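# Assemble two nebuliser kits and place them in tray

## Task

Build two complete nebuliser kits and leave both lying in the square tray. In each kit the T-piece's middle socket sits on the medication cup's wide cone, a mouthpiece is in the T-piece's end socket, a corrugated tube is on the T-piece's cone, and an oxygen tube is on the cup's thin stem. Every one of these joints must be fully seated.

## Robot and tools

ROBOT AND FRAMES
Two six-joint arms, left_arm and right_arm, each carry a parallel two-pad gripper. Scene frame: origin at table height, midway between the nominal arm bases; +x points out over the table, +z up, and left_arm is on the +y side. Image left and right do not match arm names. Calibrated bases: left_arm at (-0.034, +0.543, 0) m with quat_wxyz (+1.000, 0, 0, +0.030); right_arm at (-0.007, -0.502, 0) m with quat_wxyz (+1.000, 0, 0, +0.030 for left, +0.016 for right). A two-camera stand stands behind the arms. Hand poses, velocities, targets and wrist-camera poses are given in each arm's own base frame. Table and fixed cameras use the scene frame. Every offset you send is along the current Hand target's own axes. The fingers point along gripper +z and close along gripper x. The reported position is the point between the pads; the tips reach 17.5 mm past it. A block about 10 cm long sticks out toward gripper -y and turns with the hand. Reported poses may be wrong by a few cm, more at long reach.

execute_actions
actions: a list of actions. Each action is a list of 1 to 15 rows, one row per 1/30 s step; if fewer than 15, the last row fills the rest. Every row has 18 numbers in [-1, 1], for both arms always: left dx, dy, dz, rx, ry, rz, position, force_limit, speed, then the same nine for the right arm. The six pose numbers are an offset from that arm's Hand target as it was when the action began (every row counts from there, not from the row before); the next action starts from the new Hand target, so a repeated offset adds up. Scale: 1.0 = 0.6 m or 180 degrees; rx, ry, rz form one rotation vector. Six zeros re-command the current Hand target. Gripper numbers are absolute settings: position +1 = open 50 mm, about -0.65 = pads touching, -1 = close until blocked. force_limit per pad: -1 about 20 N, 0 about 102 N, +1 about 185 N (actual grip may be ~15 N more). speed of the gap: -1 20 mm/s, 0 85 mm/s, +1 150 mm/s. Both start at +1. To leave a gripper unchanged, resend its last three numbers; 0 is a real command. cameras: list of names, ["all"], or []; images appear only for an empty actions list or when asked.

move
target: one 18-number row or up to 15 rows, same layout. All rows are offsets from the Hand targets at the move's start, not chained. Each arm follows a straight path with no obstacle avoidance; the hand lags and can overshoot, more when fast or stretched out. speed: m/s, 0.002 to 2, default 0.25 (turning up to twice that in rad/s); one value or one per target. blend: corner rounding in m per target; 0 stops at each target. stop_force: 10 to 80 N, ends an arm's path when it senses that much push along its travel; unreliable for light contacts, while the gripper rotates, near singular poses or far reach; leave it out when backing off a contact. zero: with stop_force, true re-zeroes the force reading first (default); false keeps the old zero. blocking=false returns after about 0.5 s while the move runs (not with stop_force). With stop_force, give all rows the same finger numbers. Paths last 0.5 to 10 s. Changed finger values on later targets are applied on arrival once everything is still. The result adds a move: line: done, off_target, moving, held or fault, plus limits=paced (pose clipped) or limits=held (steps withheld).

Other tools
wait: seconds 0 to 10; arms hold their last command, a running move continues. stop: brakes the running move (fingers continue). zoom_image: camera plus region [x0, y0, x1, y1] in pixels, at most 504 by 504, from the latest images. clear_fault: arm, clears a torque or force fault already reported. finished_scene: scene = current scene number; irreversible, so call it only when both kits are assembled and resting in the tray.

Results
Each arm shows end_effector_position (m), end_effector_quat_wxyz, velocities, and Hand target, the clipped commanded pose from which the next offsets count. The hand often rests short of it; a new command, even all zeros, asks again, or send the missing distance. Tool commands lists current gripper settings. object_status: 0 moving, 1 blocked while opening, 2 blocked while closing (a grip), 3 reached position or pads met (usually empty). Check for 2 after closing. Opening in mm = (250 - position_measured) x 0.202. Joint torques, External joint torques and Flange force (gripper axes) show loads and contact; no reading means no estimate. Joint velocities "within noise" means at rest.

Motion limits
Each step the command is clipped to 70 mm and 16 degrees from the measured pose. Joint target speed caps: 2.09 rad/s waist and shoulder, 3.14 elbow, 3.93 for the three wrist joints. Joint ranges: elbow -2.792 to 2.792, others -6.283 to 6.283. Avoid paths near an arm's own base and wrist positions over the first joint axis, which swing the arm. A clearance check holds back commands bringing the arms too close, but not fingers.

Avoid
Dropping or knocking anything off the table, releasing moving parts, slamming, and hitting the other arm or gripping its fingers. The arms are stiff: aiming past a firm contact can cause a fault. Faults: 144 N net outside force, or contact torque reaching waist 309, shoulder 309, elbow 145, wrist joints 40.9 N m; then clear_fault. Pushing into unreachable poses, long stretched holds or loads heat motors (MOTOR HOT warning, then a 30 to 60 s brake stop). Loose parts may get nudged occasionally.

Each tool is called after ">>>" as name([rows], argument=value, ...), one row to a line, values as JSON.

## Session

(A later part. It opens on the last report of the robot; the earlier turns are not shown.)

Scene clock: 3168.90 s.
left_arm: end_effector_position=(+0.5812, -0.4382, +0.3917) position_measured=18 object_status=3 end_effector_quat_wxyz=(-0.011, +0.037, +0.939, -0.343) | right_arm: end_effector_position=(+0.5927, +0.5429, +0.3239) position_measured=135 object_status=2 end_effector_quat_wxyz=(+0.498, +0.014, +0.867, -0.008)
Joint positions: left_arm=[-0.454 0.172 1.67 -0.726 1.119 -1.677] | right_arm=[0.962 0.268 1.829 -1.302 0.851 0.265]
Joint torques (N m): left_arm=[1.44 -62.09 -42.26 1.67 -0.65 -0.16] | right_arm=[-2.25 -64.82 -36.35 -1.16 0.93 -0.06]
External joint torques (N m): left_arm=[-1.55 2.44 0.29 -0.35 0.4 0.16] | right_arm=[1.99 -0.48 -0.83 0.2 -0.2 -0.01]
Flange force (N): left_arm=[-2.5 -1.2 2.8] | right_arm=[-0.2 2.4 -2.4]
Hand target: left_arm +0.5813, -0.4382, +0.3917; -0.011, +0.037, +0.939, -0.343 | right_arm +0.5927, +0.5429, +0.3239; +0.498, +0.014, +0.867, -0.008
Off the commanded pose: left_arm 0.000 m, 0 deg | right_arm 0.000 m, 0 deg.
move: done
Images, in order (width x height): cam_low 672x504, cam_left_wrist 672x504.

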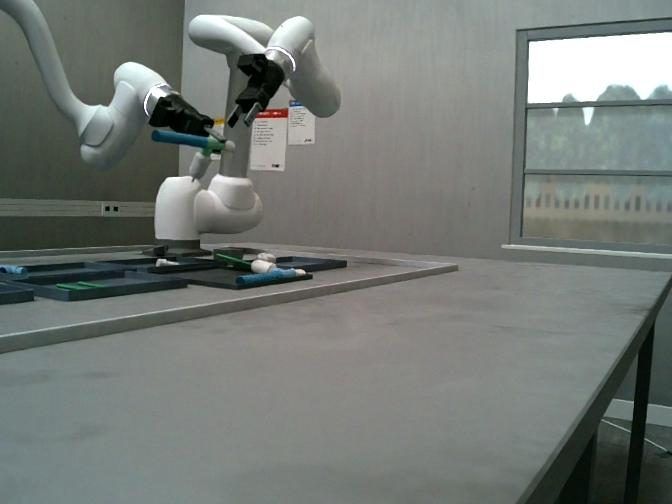

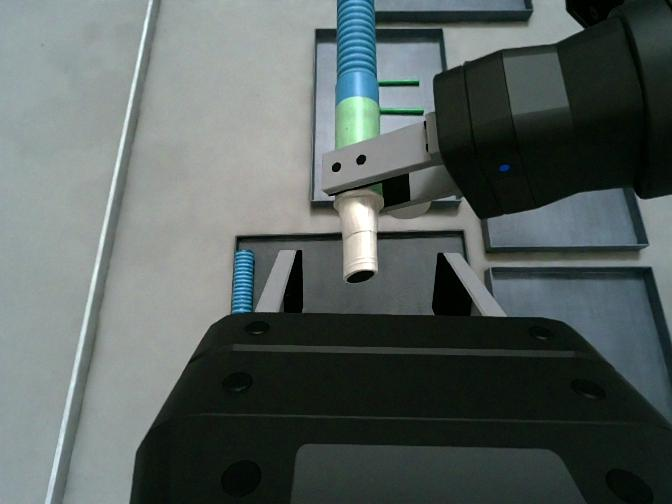

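>>> move([
  [0, 0.319, -0.268, 0, 0, 0, 0.9, 0.5, -0.3, 0, 0, 0, 0, 0.3333, 0, -1, 1, -0.6],
  [0, 0.319, -0.268, 0, 0, 0, 0.9, 0.5, -0.3, 0.1719, -0.0113, -0.0079, 0.2596, 0.2596, 0.4496, -1, 1, -0.6],
  [0, 0.319, -0.268, 0, 0, 0, 0.9, 0.5, -0.3, 0.3438, -0.0227, -0.0157, 0.4163, 0, 0.9092, -1, 1, -0.6],
], speed=0.32, blend=0.02, cameras=["cam_high", "cam_low", "cam_head_right", "cam_right_wrist"])

Scene clock: 3211.87 s.
left_arm: end_effector_position=(+0.6005, -0.1889, +0.3914) position_measured=18 object_status=3 end_effector_quat_wxyz=(-0.011, +0.037, +0.939, -0.343) | right_arm: end_effector_position=(+0.4803, +0.5331, +0.1504) position_measured=135 object_status=2 end_effector_quat_wxyz=(+0.001, +0.996, -0.016, +0.092)
Joint positions: left_arm=[-0.06 0.122 1.729 -0.718 1.364 -1.371] | right_arm=[0.846 0.348 1.788 -0.182 0.895 2.556]
Joint torques (N m): left_arm=[1.78 -56.24 -41.32 1.53 -0.05 -0.13] | right_arm=[-2.46 -72.65 -36.15 3.06 -0.26 0.02]
External joint torques (N m): left_arm=[-1.9 2.5 0.34 -0.34 0.42 0.13] | right_arm=[2.45 -0.66 -0.92 0.25 -0.13 -0.01]
Flange force (N): left_arm=[-3.4 -1.0 2.5] | right_arm=[-1.9 -2.9 -1.6]
Hand target: left_arm +0.6005, -0.1889, +0.3914; -0.011, +0.037, +0.939, -0.343 | right_arm +0.4803, +0.5331, +0.1504; +0.001, +0.996, -0.016, +0.092
Off the commanded pose: left_arm 0.000 m, 0 deg | right_arm 0.000 m, 0 deg.
move: done
Images, in order (width x height): cam_head_right 672x504, cam_high 672x504, cam_low 672x504, cam_right_wrist 672x504.

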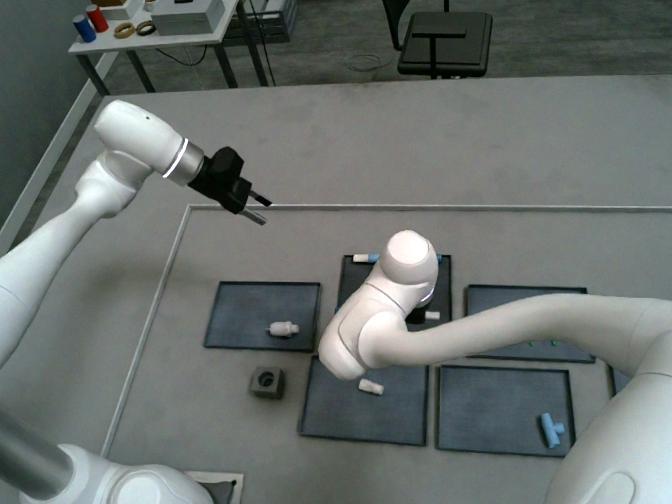

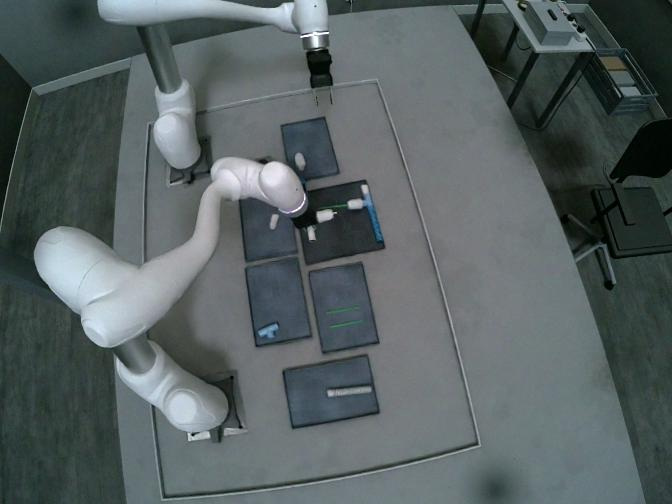

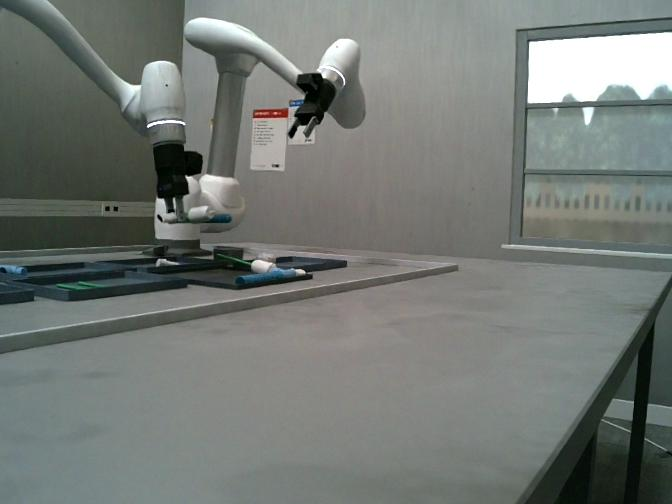

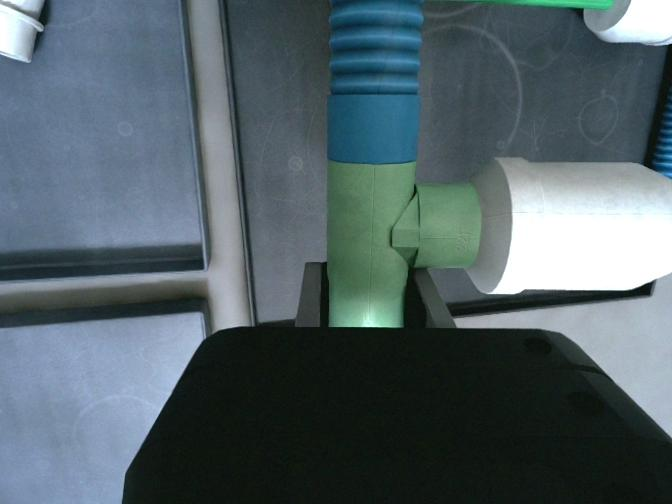

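>>> move(target=[0, 0, 0, 0, 0, 0, 0.9, 0.5, -0.3, -0.03635, 0, 0.19057, 0, 0, 0, -1, 1, -0.6], speed=0.12, cameras=["cam_right_wrist", "cam_low"])

>>> zoom_image(camera="cam_low", region=[140, 210, 330, 300])

Scene clock: 3224.93 s.
left_arm: end_effector_position=(+0.6005, -0.1889, +0.3914) position_measured=18 object_status=3 end_effector_quat_wxyz=(-0.011, +0.037, +0.939, -0.343) | right_arm: end_effector_position=(+0.4799, +0.5332, +0.0340) position_measured=135 object_status=2 end_effector_quat_wxyz=(+0.001, +0.996, -0.016, +0.092)
Joint positions: left_arm=[-0.06 0.122 1.729 -0.718 1.364 -1.371] | right_arm=[0.847 0.467 1.867 -0.221 0.701 2.612]
Joint torques (N m): left_arm=[1.53 -55.87 -41.27 1.55 -0.06 -0.17] | right_arm=[-2.22 -79.01 -30.68 2.61 -0.24 0.07]
External joint torques (N m): left_arm=[-1.44 1.62 0.07 -0.34 0.43 0.17] | right_arm=[2.25 -0.35 -0.76 0.21 -0.11 -0.06]
Flange force (N): left_arm=[-2.5 -0.9 1.4] | right_arm=[-1.6 -2.9 -1.0]
Hand target: left_arm +0.6005, -0.1889, +0.3914; -0.011, +0.037, +0.939, -0.343 | right_arm +0.4799, +0.5332, +0.0340; +0.001, +0.996, -0.016, +0.092
Off the commanded pose: left_arm 0.000 m, 0 deg | right_arm 0.000 m, 0 deg.
move: done
Images, in order (width x height): cam_low 672x504, cam_right_wrist 672x504.

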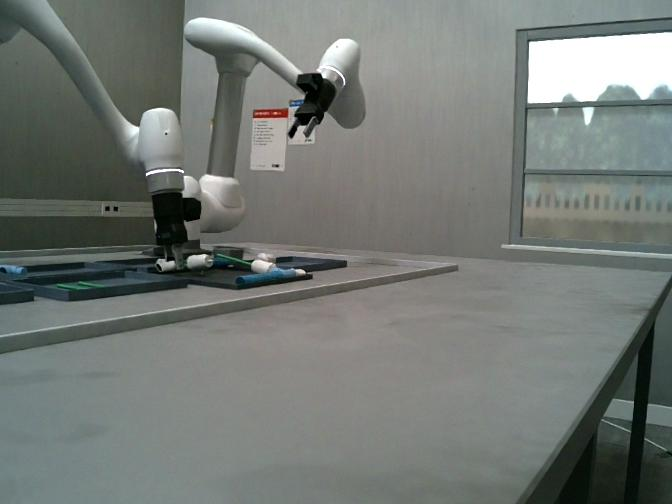

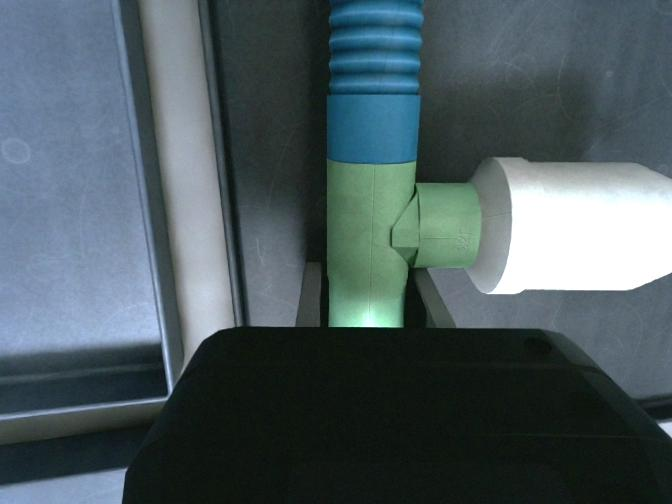

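Scaled by 2.653 from the camera's 672x504 image, which has a finer 960x720 frame.

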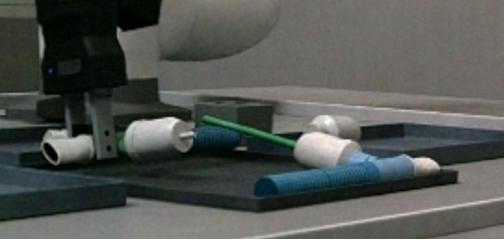

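>>> move(target=[0, 0, 0, 0, 0, 0, 0.9, 0.5, -0.3, -0.00437, 0, 0.02292, 0, 0, 0, -1, 1, -0.6], speed=0.006, stop_force=10, cameras=["cam_right_wrist", "cam_low"])

>>> zoom_image(camera="cam_low", region=[140, 225, 250, 295])

Scene clock: 3230.80 s.
left_arm: end_effector_position=(+0.6005, -0.1889, +0.3914) position_measured=18 object_status=3 end_effector_quat_wxyz=(-0.011, +0.037, +0.939, -0.343) | right_arm: end_effector_position=(+0.4798, +0.5332, +0.0238) position_measured=135 object_status=2 end_effector_quat_wxyz=(+0.001, +0.996, -0.016, +0.092)
Joint positions: left_arm=[-0.06 0.122 1.729 -0.718 1.364 -1.371] | right_arm=[0.847 0.479 1.872 -0.225 0.684 2.618]
Joint torques (N m): left_arm=[1.57 -55.9 -41.45 1.52 -0.06 -0.18] | right_arm=[-2.56 -60.68 -24.41 2.75 -2.19 0.1]
External joint torques (N m): left_arm=[-1.74 2.35 0.47 -0.34 0.43 0.18] | right_arm=[2.31 -19.5 -6.59 0 1.83 -0.09]
Flange force (N): left_arm=[-2.9 -0.6 2.4] | right_arm=[-2.2 4.2 -30.2]
Hand target: left_arm +0.6005, -0.1889, +0.3914; -0.011, +0.037, +0.939, -0.343 | right_arm +0.4798, +0.5332, +0.0238; +0.001, +0.996, -0.016, +0.092 (not the last commanded pose)
Off the commanded pose: left_arm 0.000 m, 0 deg | right_arm 0.004 m, 0 deg.
move: contact (right_arm)
Images, in order (width x height): cam_low 672x504, cam_right_wrist 672x504.

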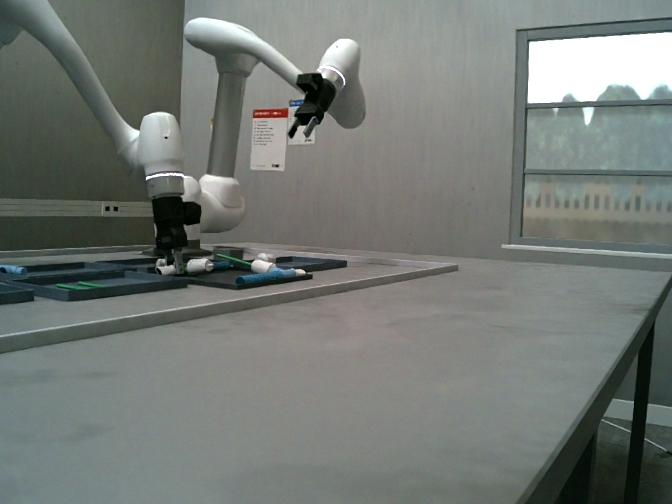

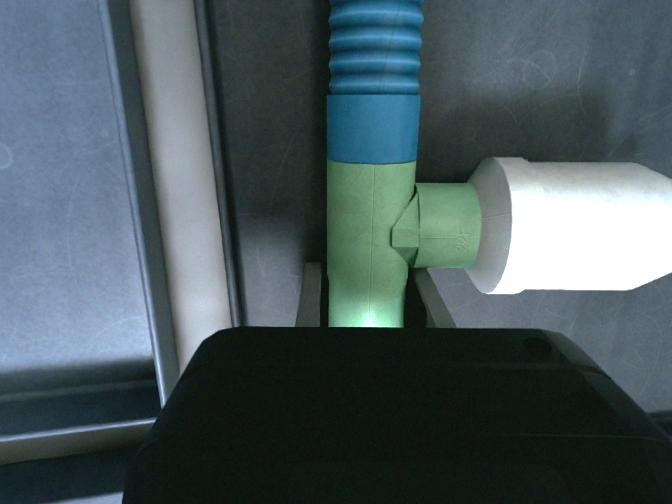

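Scaled by 4.582 from the camera's 672x504 image, which has a finer 960x720 frame.

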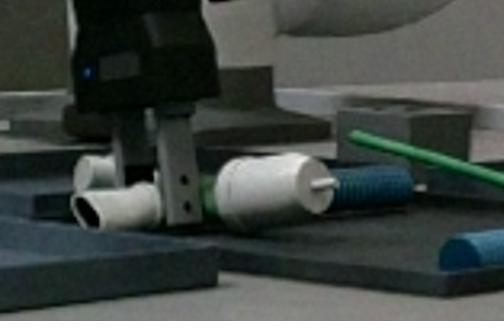

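>>> move([
  [0, 0, 0, 0, 0, 0, 0.9, 0.5, -0.3, 0.00031, 0, -0.00164, 0, 0, 0, -1, 1, -0.6],
  [0, 0, 0, 0, 0, 0, 0.9, 0.5, -0.3, 0.00031, 0, -0.00164, 0, 0, 0, 0.538, 1, -0.6],
  [0, 0, 0, 0, 0, 0, 0.9, 0.5, -0.3, 0.00501, 0, -0.05144, 0, 0, 0, 0.538, 1, -0.6],
  [0, 0, 0, 0, 0, 0, 0.9, 0.5, -0.3, 0.0237, 0, -0.1496, 0, 0, 0, 0.538, 1, -0.6],
], speed=[0.01, 0.05, 0.04, 0.15], blend=[0, 0, 0.01, 0], cameras=["cam_right_wrist", "cam_low", "cam_high"])

>>> zoom_image(camera="cam_low", region=[140, 225, 330, 295])

>>> zoom_image(camera="cam_high", region=[290, 160, 400, 280])

Scene clock: 3253.60 s.
left_arm: end_effector_position=(+0.6005, -0.1889, +0.3914) position_measured=18 object_status=3 end_effector_quat_wxyz=(-0.011, +0.037, +0.939, -0.343) | right_arm: end_effector_position=(+0.4773, +0.5332, +0.1145) position_measured=72 object_status=3 end_effector_quat_wxyz=(+0.001, +0.996, -0.016, +0.092)
Joint positions: left_arm=[-0.06 0.122 1.729 -0.718 1.364 -1.371] | right_arm=[0.85 0.379 1.82 -0.192 0.834 2.575]
Joint torques (N m): left_arm=[1.74 -56.15 -41.26 1.52 -0.06 -0.15] | right_arm=[-2.43 -73.58 -34.21 2.96 -0.21 0.07]
External joint torques (N m): left_arm=[-1.66 2.71 0.4 -0.32 0.42 0.15] | right_arm=[2.53 -1.26 -1.2 0.21 -0.16 -0.06]
Flange force (N): left_arm=[-3.6 -0.5 2.3] | right_arm=[-1.9 -2.8 -2.3]
Hand target: left_arm +0.6005, -0.1889, +0.3914; -0.011, +0.037, +0.939, -0.343 | right_arm +0.4774, +0.5332, +0.1146; +0.001, +0.996, -0.016, +0.092
Off the commanded pose: left_arm 0.000 m, 0 deg | right_arm 0.000 m, 0 deg.
move: done
Images, in order (width x height): cam_high 672x504, cam_low 672x504, cam_right_wrist 672x504.

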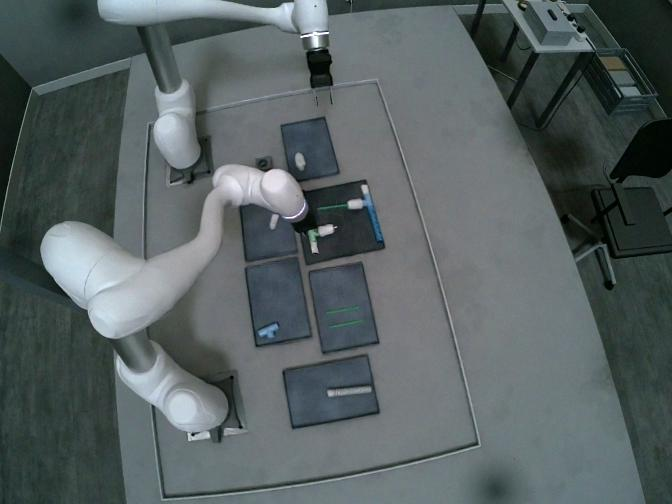

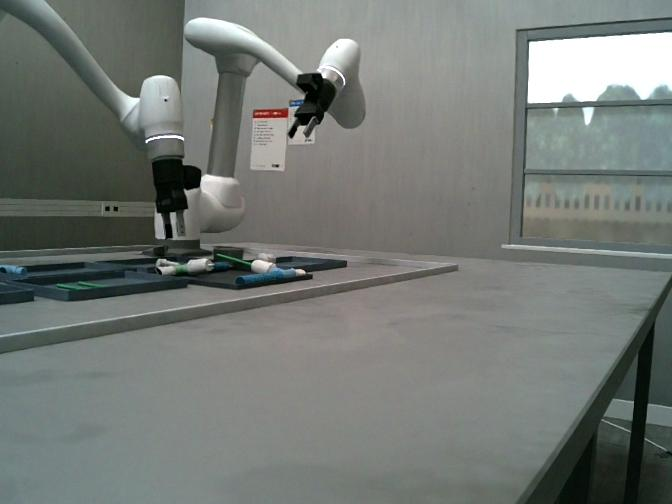

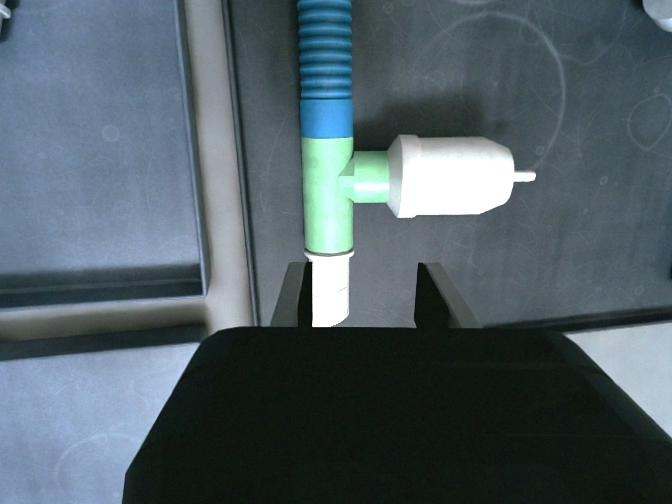

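Scaled by 2.653 from the camera's 672x504 image, which has a finer 960x720 frame.

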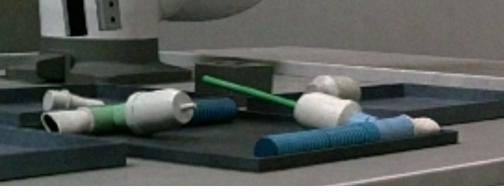

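Scaled by 4.200 from the camera's 672x504 image, which has a finer 960x720 frame.

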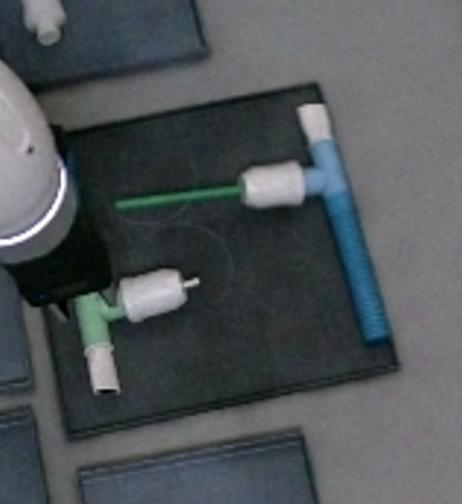

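>>> move(target=[0, 0, 0, 0, 0, 0, 0.9, 0.5, -0.3, 0.0498, -0.0435, 0.0342, 0.0471, -0.0471, -0.4984, 1, 1, -0.6], speed=0.35, cameras=["cam_right_wrist"])

Scene clock: 3282.43 s.
left_arm: end_effector_position=(+0.6005, -0.1889, +0.3914) position_measured=18 object_status=3 end_effector_quat_wxyz=(-0.011, +0.037, +0.939, -0.343) | right_arm: end_effector_position=(+0.5113, +0.5582, +0.0999) position_measured=3 object_status=3 end_effector_quat_wxyz=(-0.002, +0.719, +0.695, -0.001)
Joint positions: left_arm=[-0.06 0.122 1.729 -0.718 1.364 -1.371] | right_arm=[0.782 0.489 1.668 0.004 0.986 0.813]
Joint torques (N m): left_arm=[1.56 -55.8 -41.3 1.58 -0.04 -0.15] | right_arm=[-2.39 -85.68 -35.42 3.49 0.19 0.08]
External joint torques (N m): left_arm=[-1.78 2.14 0.22 -0.4 0.41 0.15] | right_arm=[2.1 -0.52 -0.96 0.19 -0.14 -0.08]
Flange force (N): left_arm=[-3.0 -1.0 2.2] | right_arm=[2.8 -1.1 -0.9]
Hand target: left_arm +0.6005, -0.1889, +0.3914; -0.011, +0.037, +0.939, -0.343 | right_arm +0.5113, +0.5582, +0.0999; -0.002, +0.719, +0.695, -0.001
Off the commanded pose: left_arm 0.000 m, 0 deg | right_arm 0.000 m, 0 deg.
move: done
Images, in order (width x height): cam_right_wrist 672x504.

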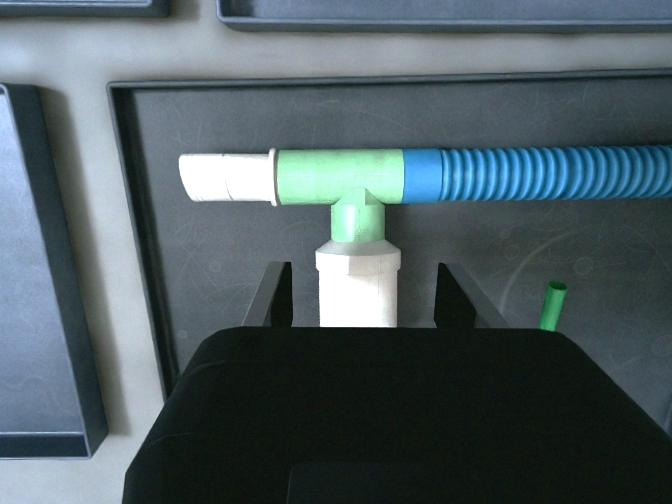

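>>> move(target=[0, 0, 0, 0, 0, 0, 0.9, 0.5, -0.3, 0, 0, 0.115, 0, 0, 0, 1, 1, -0.6], speed=0.12, cameras=["cam_right_wrist", "cam_high"])

>>> zoom_image(camera="cam_high", region=[280, 160, 400, 280])

Scene clock: 3289.83 s.
left_arm: end_effector_position=(+0.6005, -0.1889, +0.3914) position_measured=18 object_status=3 end_effector_quat_wxyz=(-0.011, +0.037, +0.939, -0.343) | right_arm: end_effector_position=(+0.5110, +0.5583, +0.0310) position_measured=3 object_status=3 end_effector_quat_wxyz=(-0.002, +0.719, +0.695, -0.001)
Joint positions: left_arm=[-0.06 0.122 1.729 -0.718 1.364 -1.371] | right_arm=[0.783 0.556 1.709 0.004 0.879 0.813]
Joint torques (N m): left_arm=[1.79 -55.88 -41.36 1.57 -0.04 -0.18] | right_arm=[-2.11 -89.48 -32.6 3.25 0.22 0.07]
External joint torques (N m): left_arm=[-1.79 2.16 0.53 -0.37 0.42 0.18] | right_arm=[1.8 -0.39 -1.08 0.15 -0.17 -0.07]
Flange force (N): left_arm=[-2.5 -0.7 2.5] | right_arm=[2.9 -0.5 -0.7]
Hand target: left_arm +0.6005, -0.1889, +0.3914; -0.011, +0.037, +0.939, -0.343 | right_arm +0.5111, +0.5583, +0.0309; -0.002, +0.719, +0.695, -0.001
Off the commanded pose: left_arm 0.000 m, 0 deg | right_arm 0.000 m, 0 deg.
move: done
Images, in order (width x height): cam_high 672x504, cam_right_wrist 672x504.

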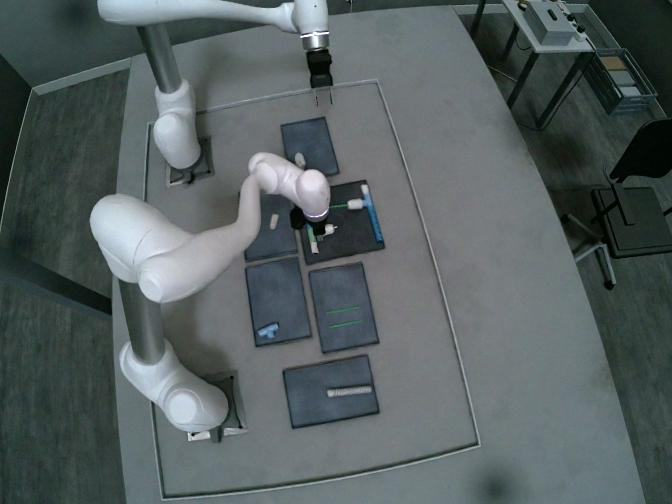

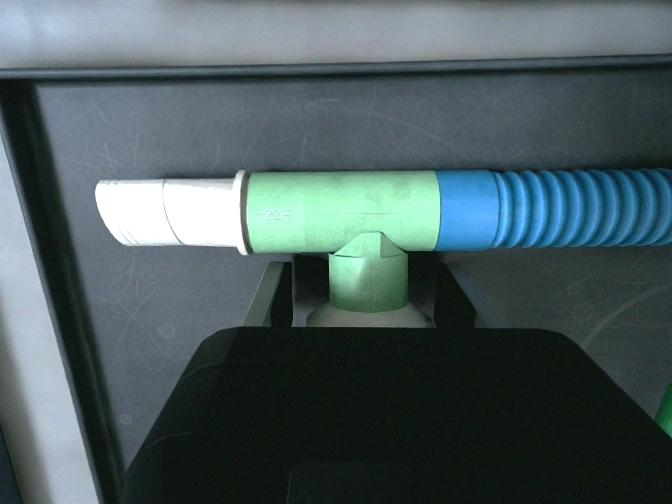

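Scaled by 4.200 from the camera's 672x504 image, which has a finer 960x720 frame.

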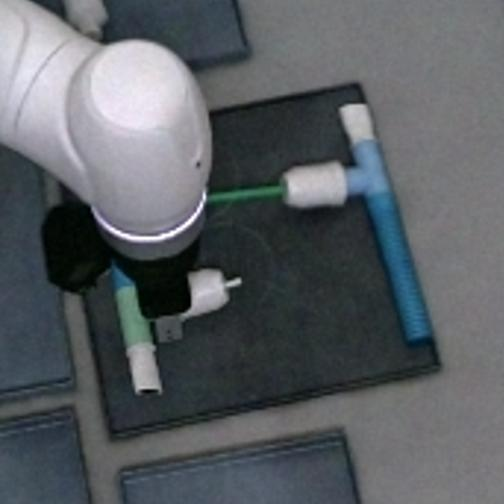

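>>> move(target=[0, 0, 0, 0, 0, 0, 0.9, 0.5, -0.3, 0, -0.07, 0, 0, 0, 0, 1, 1, -0.6], speed=0.012, stop_force=12, cameras=["cam_right_wrist"])

Scene clock: 3297.10 s.
left_arm: end_effector_position=(+0.6005, -0.1889, +0.3914) position_measured=18 object_status=3 end_effector_quat_wxyz=(-0.011, +0.037, +0.939, -0.343) | right_arm: end_effector_position=(+0.4770, +0.5595, +0.0312) position_measured=3 object_status=3 end_effector_quat_wxyz=(-0.002, +0.719, +0.695, -0.001)
Joint positions: left_arm=[-0.06 0.122 1.729 -0.718 1.364 -1.371] | right_arm=[0.817 0.528 1.757 0.004 0.858 0.847]
Joint torques (N m): left_arm=[1.73 -55.86 -41.53 1.55 -0.05 -0.12] | right_arm=[13.27 -80.22 -19.74 8.44 5.23 0.84]
External joint torques (N m): left_arm=[-1.91 2.3 0.7 -0.38 0.43 0.12] | right_arm=[-13.38 -7.2 -13.54 -5.08 -5.18 -0.84]
Flange force (N): left_arm=[-2.4 -0.8 2.8] | right_arm=[-0.6 24.2 -6.4]
Hand target: left_arm +0.6005, -0.1889, +0.3914; -0.011, +0.037, +0.939, -0.343 | right_arm +0.4770, +0.5595, +0.0312; -0.002, +0.719, +0.695, -0.001 (not the last commanded pose)
Off the commanded pose: left_arm 0.000 m, 0 deg | right_arm 0.008 m, 0 deg.
move: contact (right_arm)
Images, in order (width x height): cam_right_wrist 672x504.

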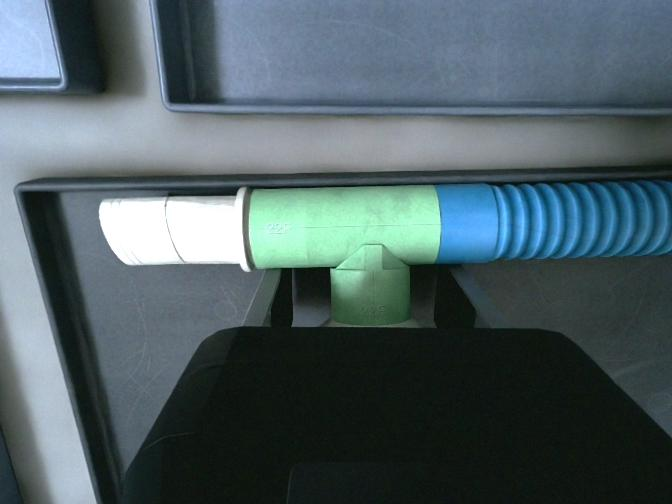

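>>> move([
  [0, 0, 0, 0, 0, 0, 0.9, 0.5, -0.3, 0, 0.0025, 0, 0, 0, 0, 1, 1, -0.6],
  [0, 0, 0, 0, 0, 0, 0.9, 0.5, -0.3, 0, 0.0025, -0.15, 0, 0, 0, 1, 1, -0.6],
  [0, 0, 0, 0, 0, 0, 0.9, 0.5, -0.3, -0.5158, 0.0567, -0.1, 0, 0, 0, 0.01, 0.5, -0.6],
], speed=[0.03, 0.15, 0.35], blend=[0, 0.03, 0], cameras=["cam_right_wrist", "cam_high"])

>>> zoom_image(camera="cam_high", region=[280, 160, 400, 280])

Scene clock: 3310.73 s.
left_arm: end_effector_position=(+0.6005, -0.1889, +0.3914) position_measured=18 object_status=3 end_effector_quat_wxyz=(-0.011, +0.037, +0.939, -0.343) | right_arm: end_effector_position=(+0.5010, +0.2490, +0.0907) position_measured=151 object_status=3 end_effector_quat_wxyz=(-0.002, +0.719, +0.695, -0.001)
Joint positions: left_arm=[-0.06 0.122 1.729 -0.718 1.364 -1.371] | right_arm=[0.398 0.234 2.07 0.003 0.84 0.429]
Joint torques (N m): left_arm=[1.85 -56.01 -41.34 1.53 -0.02 -0.11] | right_arm=[-2.03 -56.1 -31.51 3.09 0.2 -0.01]
External joint torques (N m): left_arm=[-1.78 2.43 0.49 -0.33 0.39 0.11] | right_arm=[1.75 -1.03 -1.01 0.18 -0.13 0.01]
Flange force (N): left_arm=[-3.0 -0.8 2.5] | right_arm=[3.0 -1.0 -1.8]
Hand target: left_arm +0.6005, -0.1889, +0.3914; -0.011, +0.037, +0.939, -0.343 | right_arm +0.5010, +0.2490, +0.0907; -0.002, +0.719, +0.695, -0.001
Off the commanded pose: left_arm 0.000 m, 0 deg | right_arm 0.000 m, 0 deg.
move: done
Images, in order (width x height): cam_high 672x504, cam_right_wrist 672x504.

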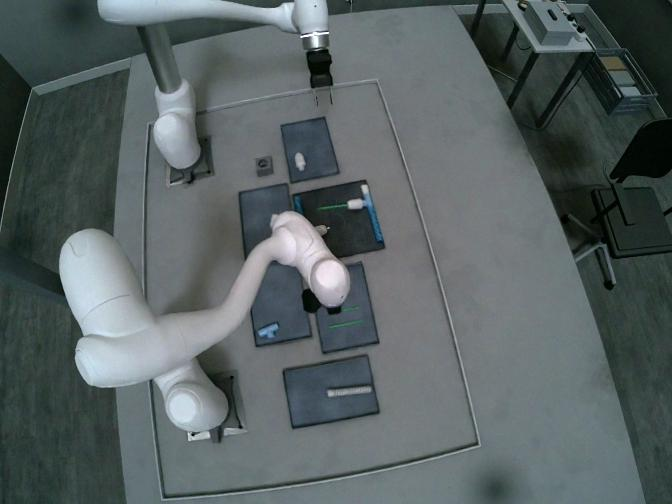

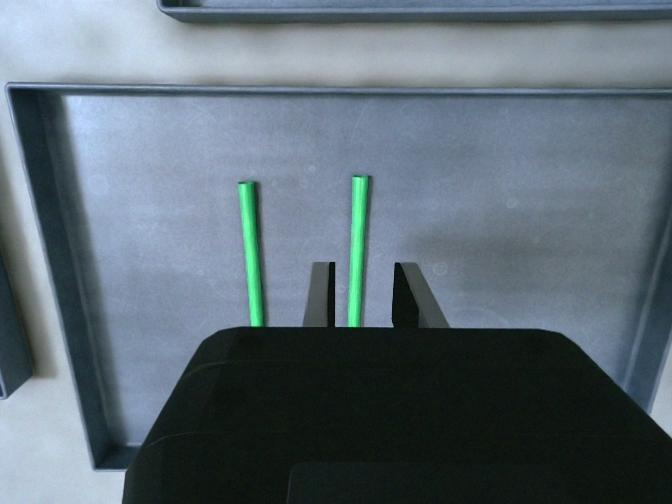

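Scaled by 4.200 from the camera's 672x504 image, which has a finer 960x720 frame.

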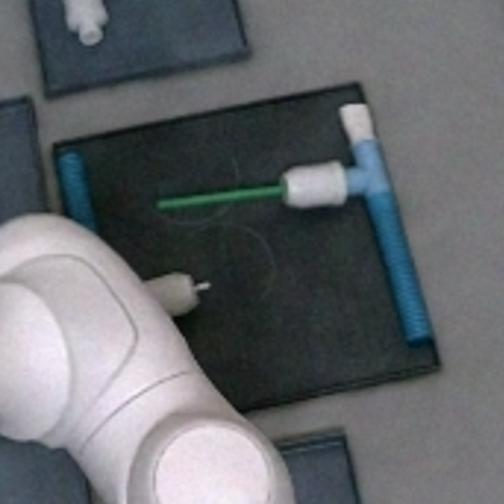

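>>> move([
  [0, 0, 0, 0, 0, 0, 0.9, 0.5, -0.3, 0.0007, 0, 0.1012, 0, 0, 0, 0.01, 0.5, -0.6],
  [0, 0, 0, 0, 0, 0, 0.9, 0.5, -0.3, 0.0007, 0, 0.1157, 0, 0, 0, 0.01, 0.5, -0.6],
  [0, 0, 0, 0, 0, 0, 0.9, 0.5, -0.3, 0.0007, 0, 0.1157, 0, 0, 0, -1, 0.5, -0.6],
  [0, 0, 0, 0, 0, 0, 0.9, 0.5, -0.3, 0.0007, 0, 0, 0, 0, 0, -1, 0.5, -0.6],
], speed=[0.12, 0.03, 0.05, 0.12], blend=[0.01, 0, 0, 0], cameras=["cam_right_wrist"])

Scene clock: 3326.77 s.
left_arm: end_effector_position=(+0.6005, -0.1889, +0.3914) position_measured=18 object_status=3 end_effector_quat_wxyz=(-0.011, +0.037, +0.939, -0.343) | right_arm: end_effector_position=(+0.5010, +0.2494, +0.0907) position_measured=230 object_status=2 end_effector_quat_wxyz=(-0.002, +0.719, +0.695, -0.001)
Joint positions: left_arm=[-0.06 0.122 1.729 -0.718 1.364 -1.371] | right_arm=[0.399 0.235 2.07 0.003 0.84 0.43]
Joint torques (N m): left_arm=[1.64 -56.11 -41.31 1.55 -0.03 -0.18] | right_arm=[-2.1 -56.15 -31.59 3.05 0.22 0.04]
External joint torques (N m): left_arm=[-1.5 2.6 0.32 -0.33 0.39 0.18] | right_arm=[1.87 -1.06 -1 0.22 -0.15 -0.04]
Flange force (N): left_arm=[-3.6 -0.4 2.1] | right_arm=[3.1 -1.1 -1.7]
Hand target: left_arm +0.6005, -0.1889, +0.3914; -0.011, +0.037, +0.939, -0.343 | right_arm +0.5010, +0.2494, +0.0907; -0.002, +0.719, +0.695, -0.001
Off the commanded pose: left_arm 0.000 m, 0 deg | right_arm 0.000 m, 0 deg.
move: done; blend cut to 0.0043 m at target 1
Images, in order (width x height): cam_right_wrist 672x504.

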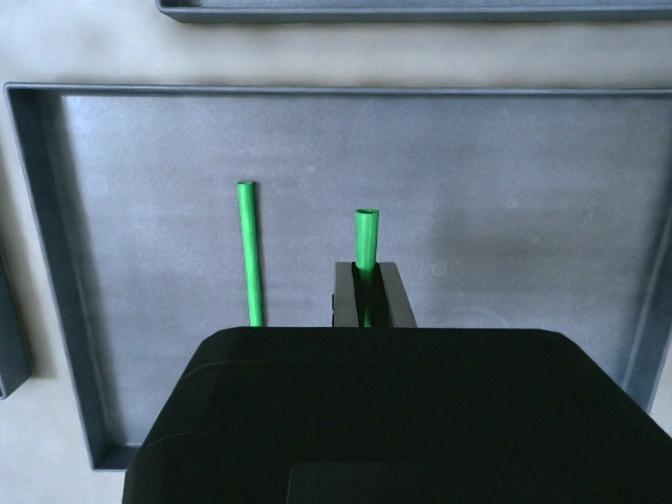

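>>> move(target=[0, 0, 0, 0, 0, 0, 0.9, 0.5, -0.3, 0.5163, 0.15, -0.0488, -0.0572, 0, 0, -1, 0.5, -0.6], speed=0.35, cameras=["cam_right_wrist", "cam_low"])

>>> zoom_image(camera="cam_low", region=[140, 215, 330, 300])

>>> zoom_image(camera="cam_right_wrist", region=[280, 80, 460, 330])

Scene clock: 3340.90 s.
left_arm: end_effector_position=(+0.6005, -0.1889, +0.3914) position_measured=18 object_status=3 end_effector_quat_wxyz=(-0.011, +0.037, +0.939, -0.343) | right_arm: end_effector_position=(+0.6013, +0.5560, +0.1201) position_measured=230 object_status=2 end_effector_quat_wxyz=(+0.063, +0.716, +0.693, +0.062)
Joint positions: left_arm=[-0.06 0.122 1.729 -0.718 1.364 -1.371] | right_arm=[0.748 0.511 1.6 -0.156 0.91 0.869]
Joint torques (N m): left_arm=[1.62 -55.83 -41.38 1.56 -0.05 -0.15] | right_arm=[-1.32 -89.41 -36.18 3.23 -0.14 0]
External joint torques (N m): left_arm=[-1.66 2.31 0.47 -0.36 0.42 0.15] | right_arm=[1.55 -0.42 -1.51 0.21 -0.18 0]
Flange force (N): left_arm=[-2.8 -0.6 2.3] | right_arm=[3.3 0.7 -1.1]
Hand target: left_arm +0.6005, -0.1889, +0.3914; -0.011, +0.037, +0.939, -0.343 | right_arm +0.6012, +0.5561, +0.1200; +0.063, +0.716, +0.693, +0.062
Off the commanded pose: left_arm 0.000 m, 0 deg | right_arm 0.000 m, 0 deg.
move: done
Images, in order (width x height): cam_low 672x504, cam_right_wrist 672x504.

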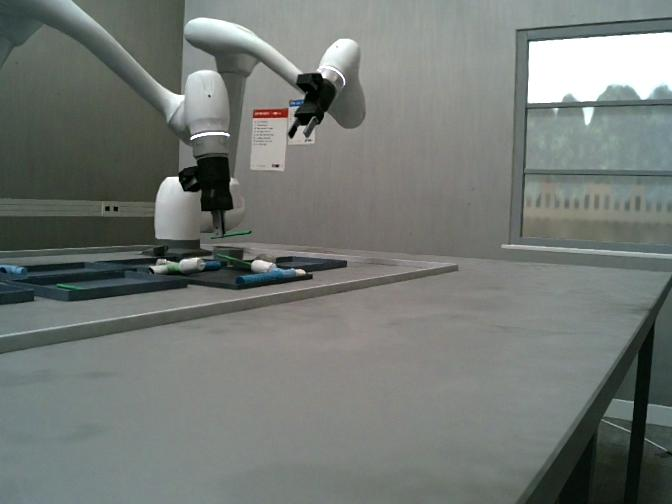

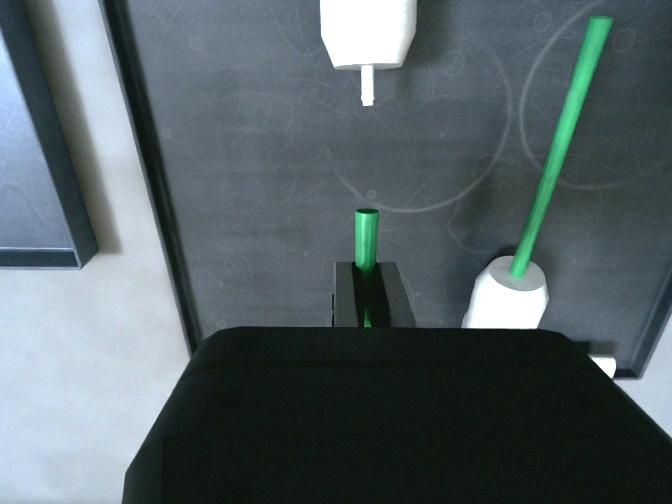

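Scaled by 2.653 from the camera's 672x504 image, which has a finer 960x720 frame.

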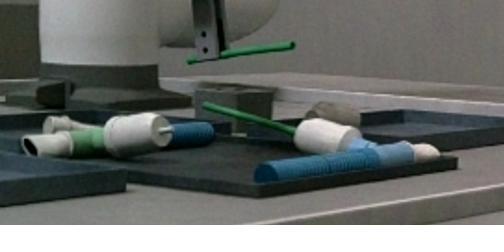

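Scaled by 2.016 from the camera's 672x504 image, which has a finer 960x720 frame.

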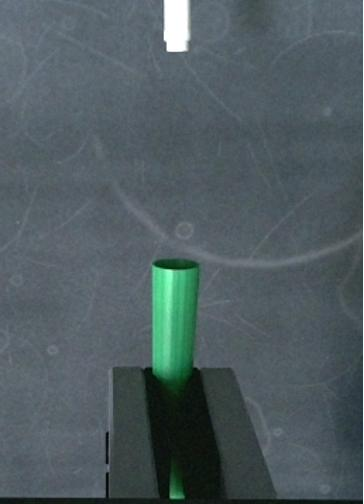

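>>> move(target=[0, 0, 0, 0, 0, 0, 0.9, 0.5, -0.3, 0.0063, -0.0187, 0.0987, 0, 0, 0, -1, 0.5, -0.6], speed=0.1, cameras=["cam_right_wrist", "cam_low"])

>>> zoom_image(camera="cam_low", region=[180, 240, 260, 280])

>>> zoom_image(camera="cam_right_wrist", region=[300, 60, 440, 270])

Scene clock: 3366.83 s.
left_arm: end_effector_position=(+0.6005, -0.1889, +0.3914) position_measured=18 object_status=3 end_effector_quat_wxyz=(-0.011, +0.037, +0.939, -0.343) | right_arm: end_effector_position=(+0.6007, +0.5599, +0.0598) position_measured=230 object_status=2 end_effector_quat_wxyz=(+0.063, +0.716, +0.693, +0.062)
Joint positions: left_arm=[-0.06 0.122 1.729 -0.718 1.364 -1.371] | right_arm=[0.752 0.568 1.633 -0.169 0.822 0.893]
Joint torques (N m): left_arm=[1.67 -55.88 -41.31 1.55 -0.05 -0.17] | right_arm=[-2.19 -91.75 -34.29 3.01 -0.15 0.03]
External joint torques (N m): left_arm=[-1.77 2.57 0.55 -0.37 0.42 0.17] | right_arm=[2.01 -0.74 -1.03 0.2 -0.14 -0.03]
Flange force (N): left_arm=[-3.1 -0.5 2.6] | right_arm=[2.7 -0.7 -1.3]
Hand target: left_arm +0.6005, -0.1889, +0.3914; -0.011, +0.037, +0.939, -0.343 | right_arm +0.6007, +0.5599, +0.0598; +0.063, +0.716, +0.693, +0.062
Off the commanded pose: left_arm 0.000 m, 0 deg | right_arm 0.000 m, 0 deg.
move: done
Images, in order (width x height): cam_low 672x504, cam_right_wrist 672x504.

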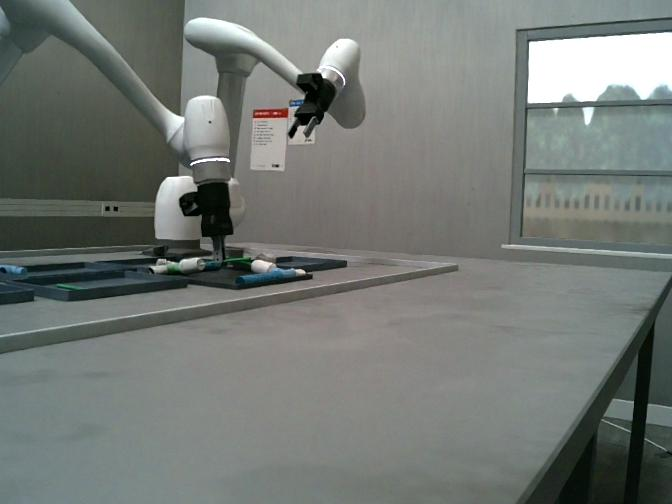

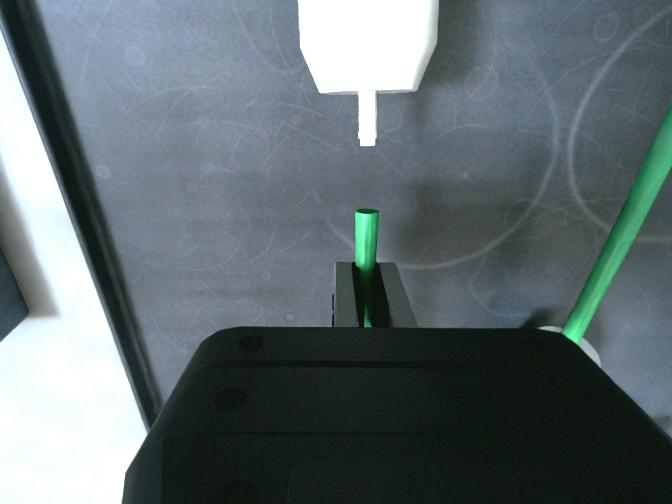

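Scaled by 6.300 from the camera's 672x504 image, which has a finer 960x720 frame.

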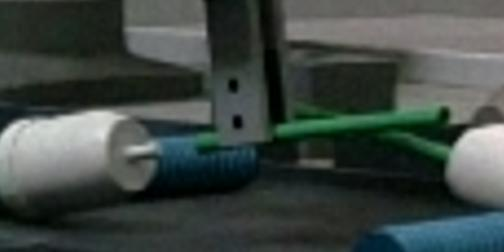

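Scaled by 2.400 from the camera's 672x504 image, which has a finer 960x720 frame.

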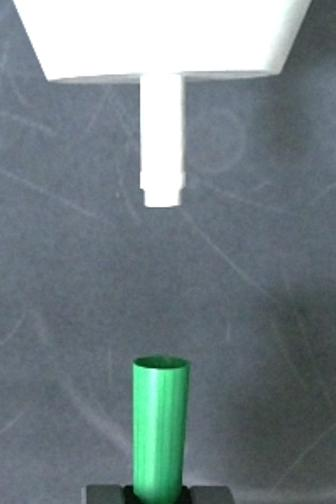

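>>> zoom_image(camera="cam_low", region=[192, 252, 228, 272])

>>> zoom_image(camera="cam_low", region=[215, 250, 255, 272])

Scaled by 14.000 from the camera's 672x504 image, which has a finer 960x720 frame.

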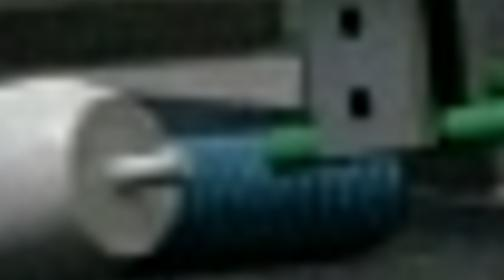

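Scaled by 12.600 from the camera's 672x504 image, which has a finer 960x720 frame.

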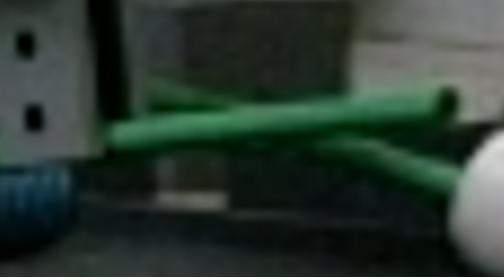

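>>> move([
  [0, 0, 0, 0, 0, 0, 0.9, 0.5, -0.3, -0.00064, -0.02833, -0.00067, 0, 0, 0, -1, 0.5, -0.6],
  [0, 0, 0, 0, 0, 0, 0.9, 0.5, -0.3, -0.00136, -0.06, -0.00067, 0, 0, 0, -1, 0.5, -0.6],
], speed=[0.025, 0.007], stop_force=15, cameras=["cam_right_wrist", "cam_low"])

>>> zoom_image(camera="cam_low", region=[180, 245, 252, 281])

>>> zoom_image(camera="cam_right_wrist", region=[300, 60, 440, 270])

Scene clock: 3390.10 s.
left_arm: end_effector_position=(+0.6005, -0.1889, +0.3914) position_measured=18 object_status=3 end_effector_quat_wxyz=(-0.011, +0.037, +0.939, -0.343) | right_arm: end_effector_position=(+0.5661, +0.5603, +0.0540) position_measured=230 object_status=2 end_effector_quat_wxyz=(+0.063, +0.716, +0.693, +0.062)
Joint positions: left_arm=[-0.06 0.122 1.729 -0.718 1.364 -1.371] | right_arm=[0.783 0.543 1.69 -0.179 0.795 0.934]
Joint torques (N m): left_arm=[1.54 -55.74 -41.35 1.54 -0.05 -0.15] | right_arm=[5.33 -85.92 -25.89 5.3 2.78 0.06]
External joint torques (N m): left_arm=[-1.62 2.45 0.56 -0.35 0.42 0.15] | right_arm=[-5.39 -4.48 -8.9 -2.14 -3.07 -0.06]
Flange force (N): left_arm=[-2.9 -0.4 2.4] | right_arm=[3.2 12.9 -1.9]
Hand target: left_arm +0.6005, -0.1889, +0.3914; -0.011, +0.037, +0.939, -0.343 | right_arm +0.5661, +0.5603, +0.0540; +0.063, +0.716, +0.693, +0.062 (not the last commanded pose)
Off the commanded pose: left_arm 0.000 m, 0 deg | right_arm 0.001 m, 0 deg.
move: contact (right_arm); path passed 1 of 2 targets
Images, in order (width x height): cam_low 672x504, cam_right_wrist 672x504.

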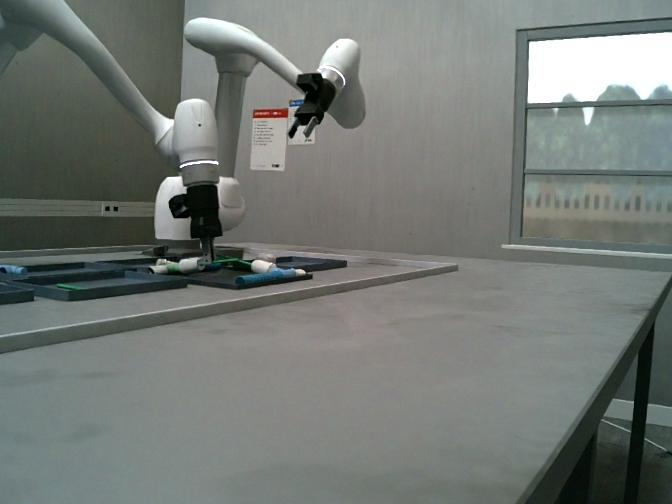

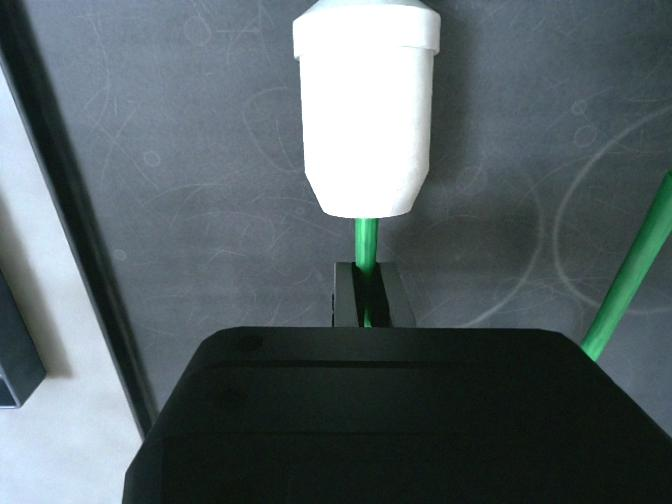

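Scaled by 7.000 from the camera's 672x504 image, which has a finer 960x720 frame.

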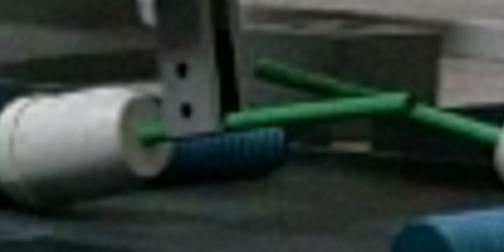

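Scaled by 2.400 from the camera's 672x504 image, which has a finer 960x720 frame.

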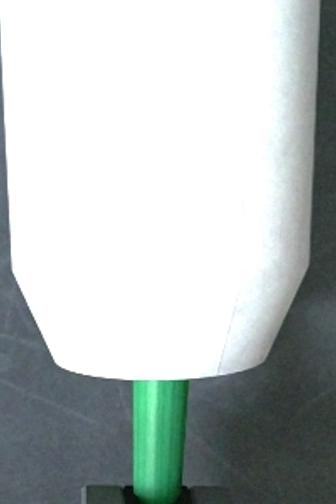

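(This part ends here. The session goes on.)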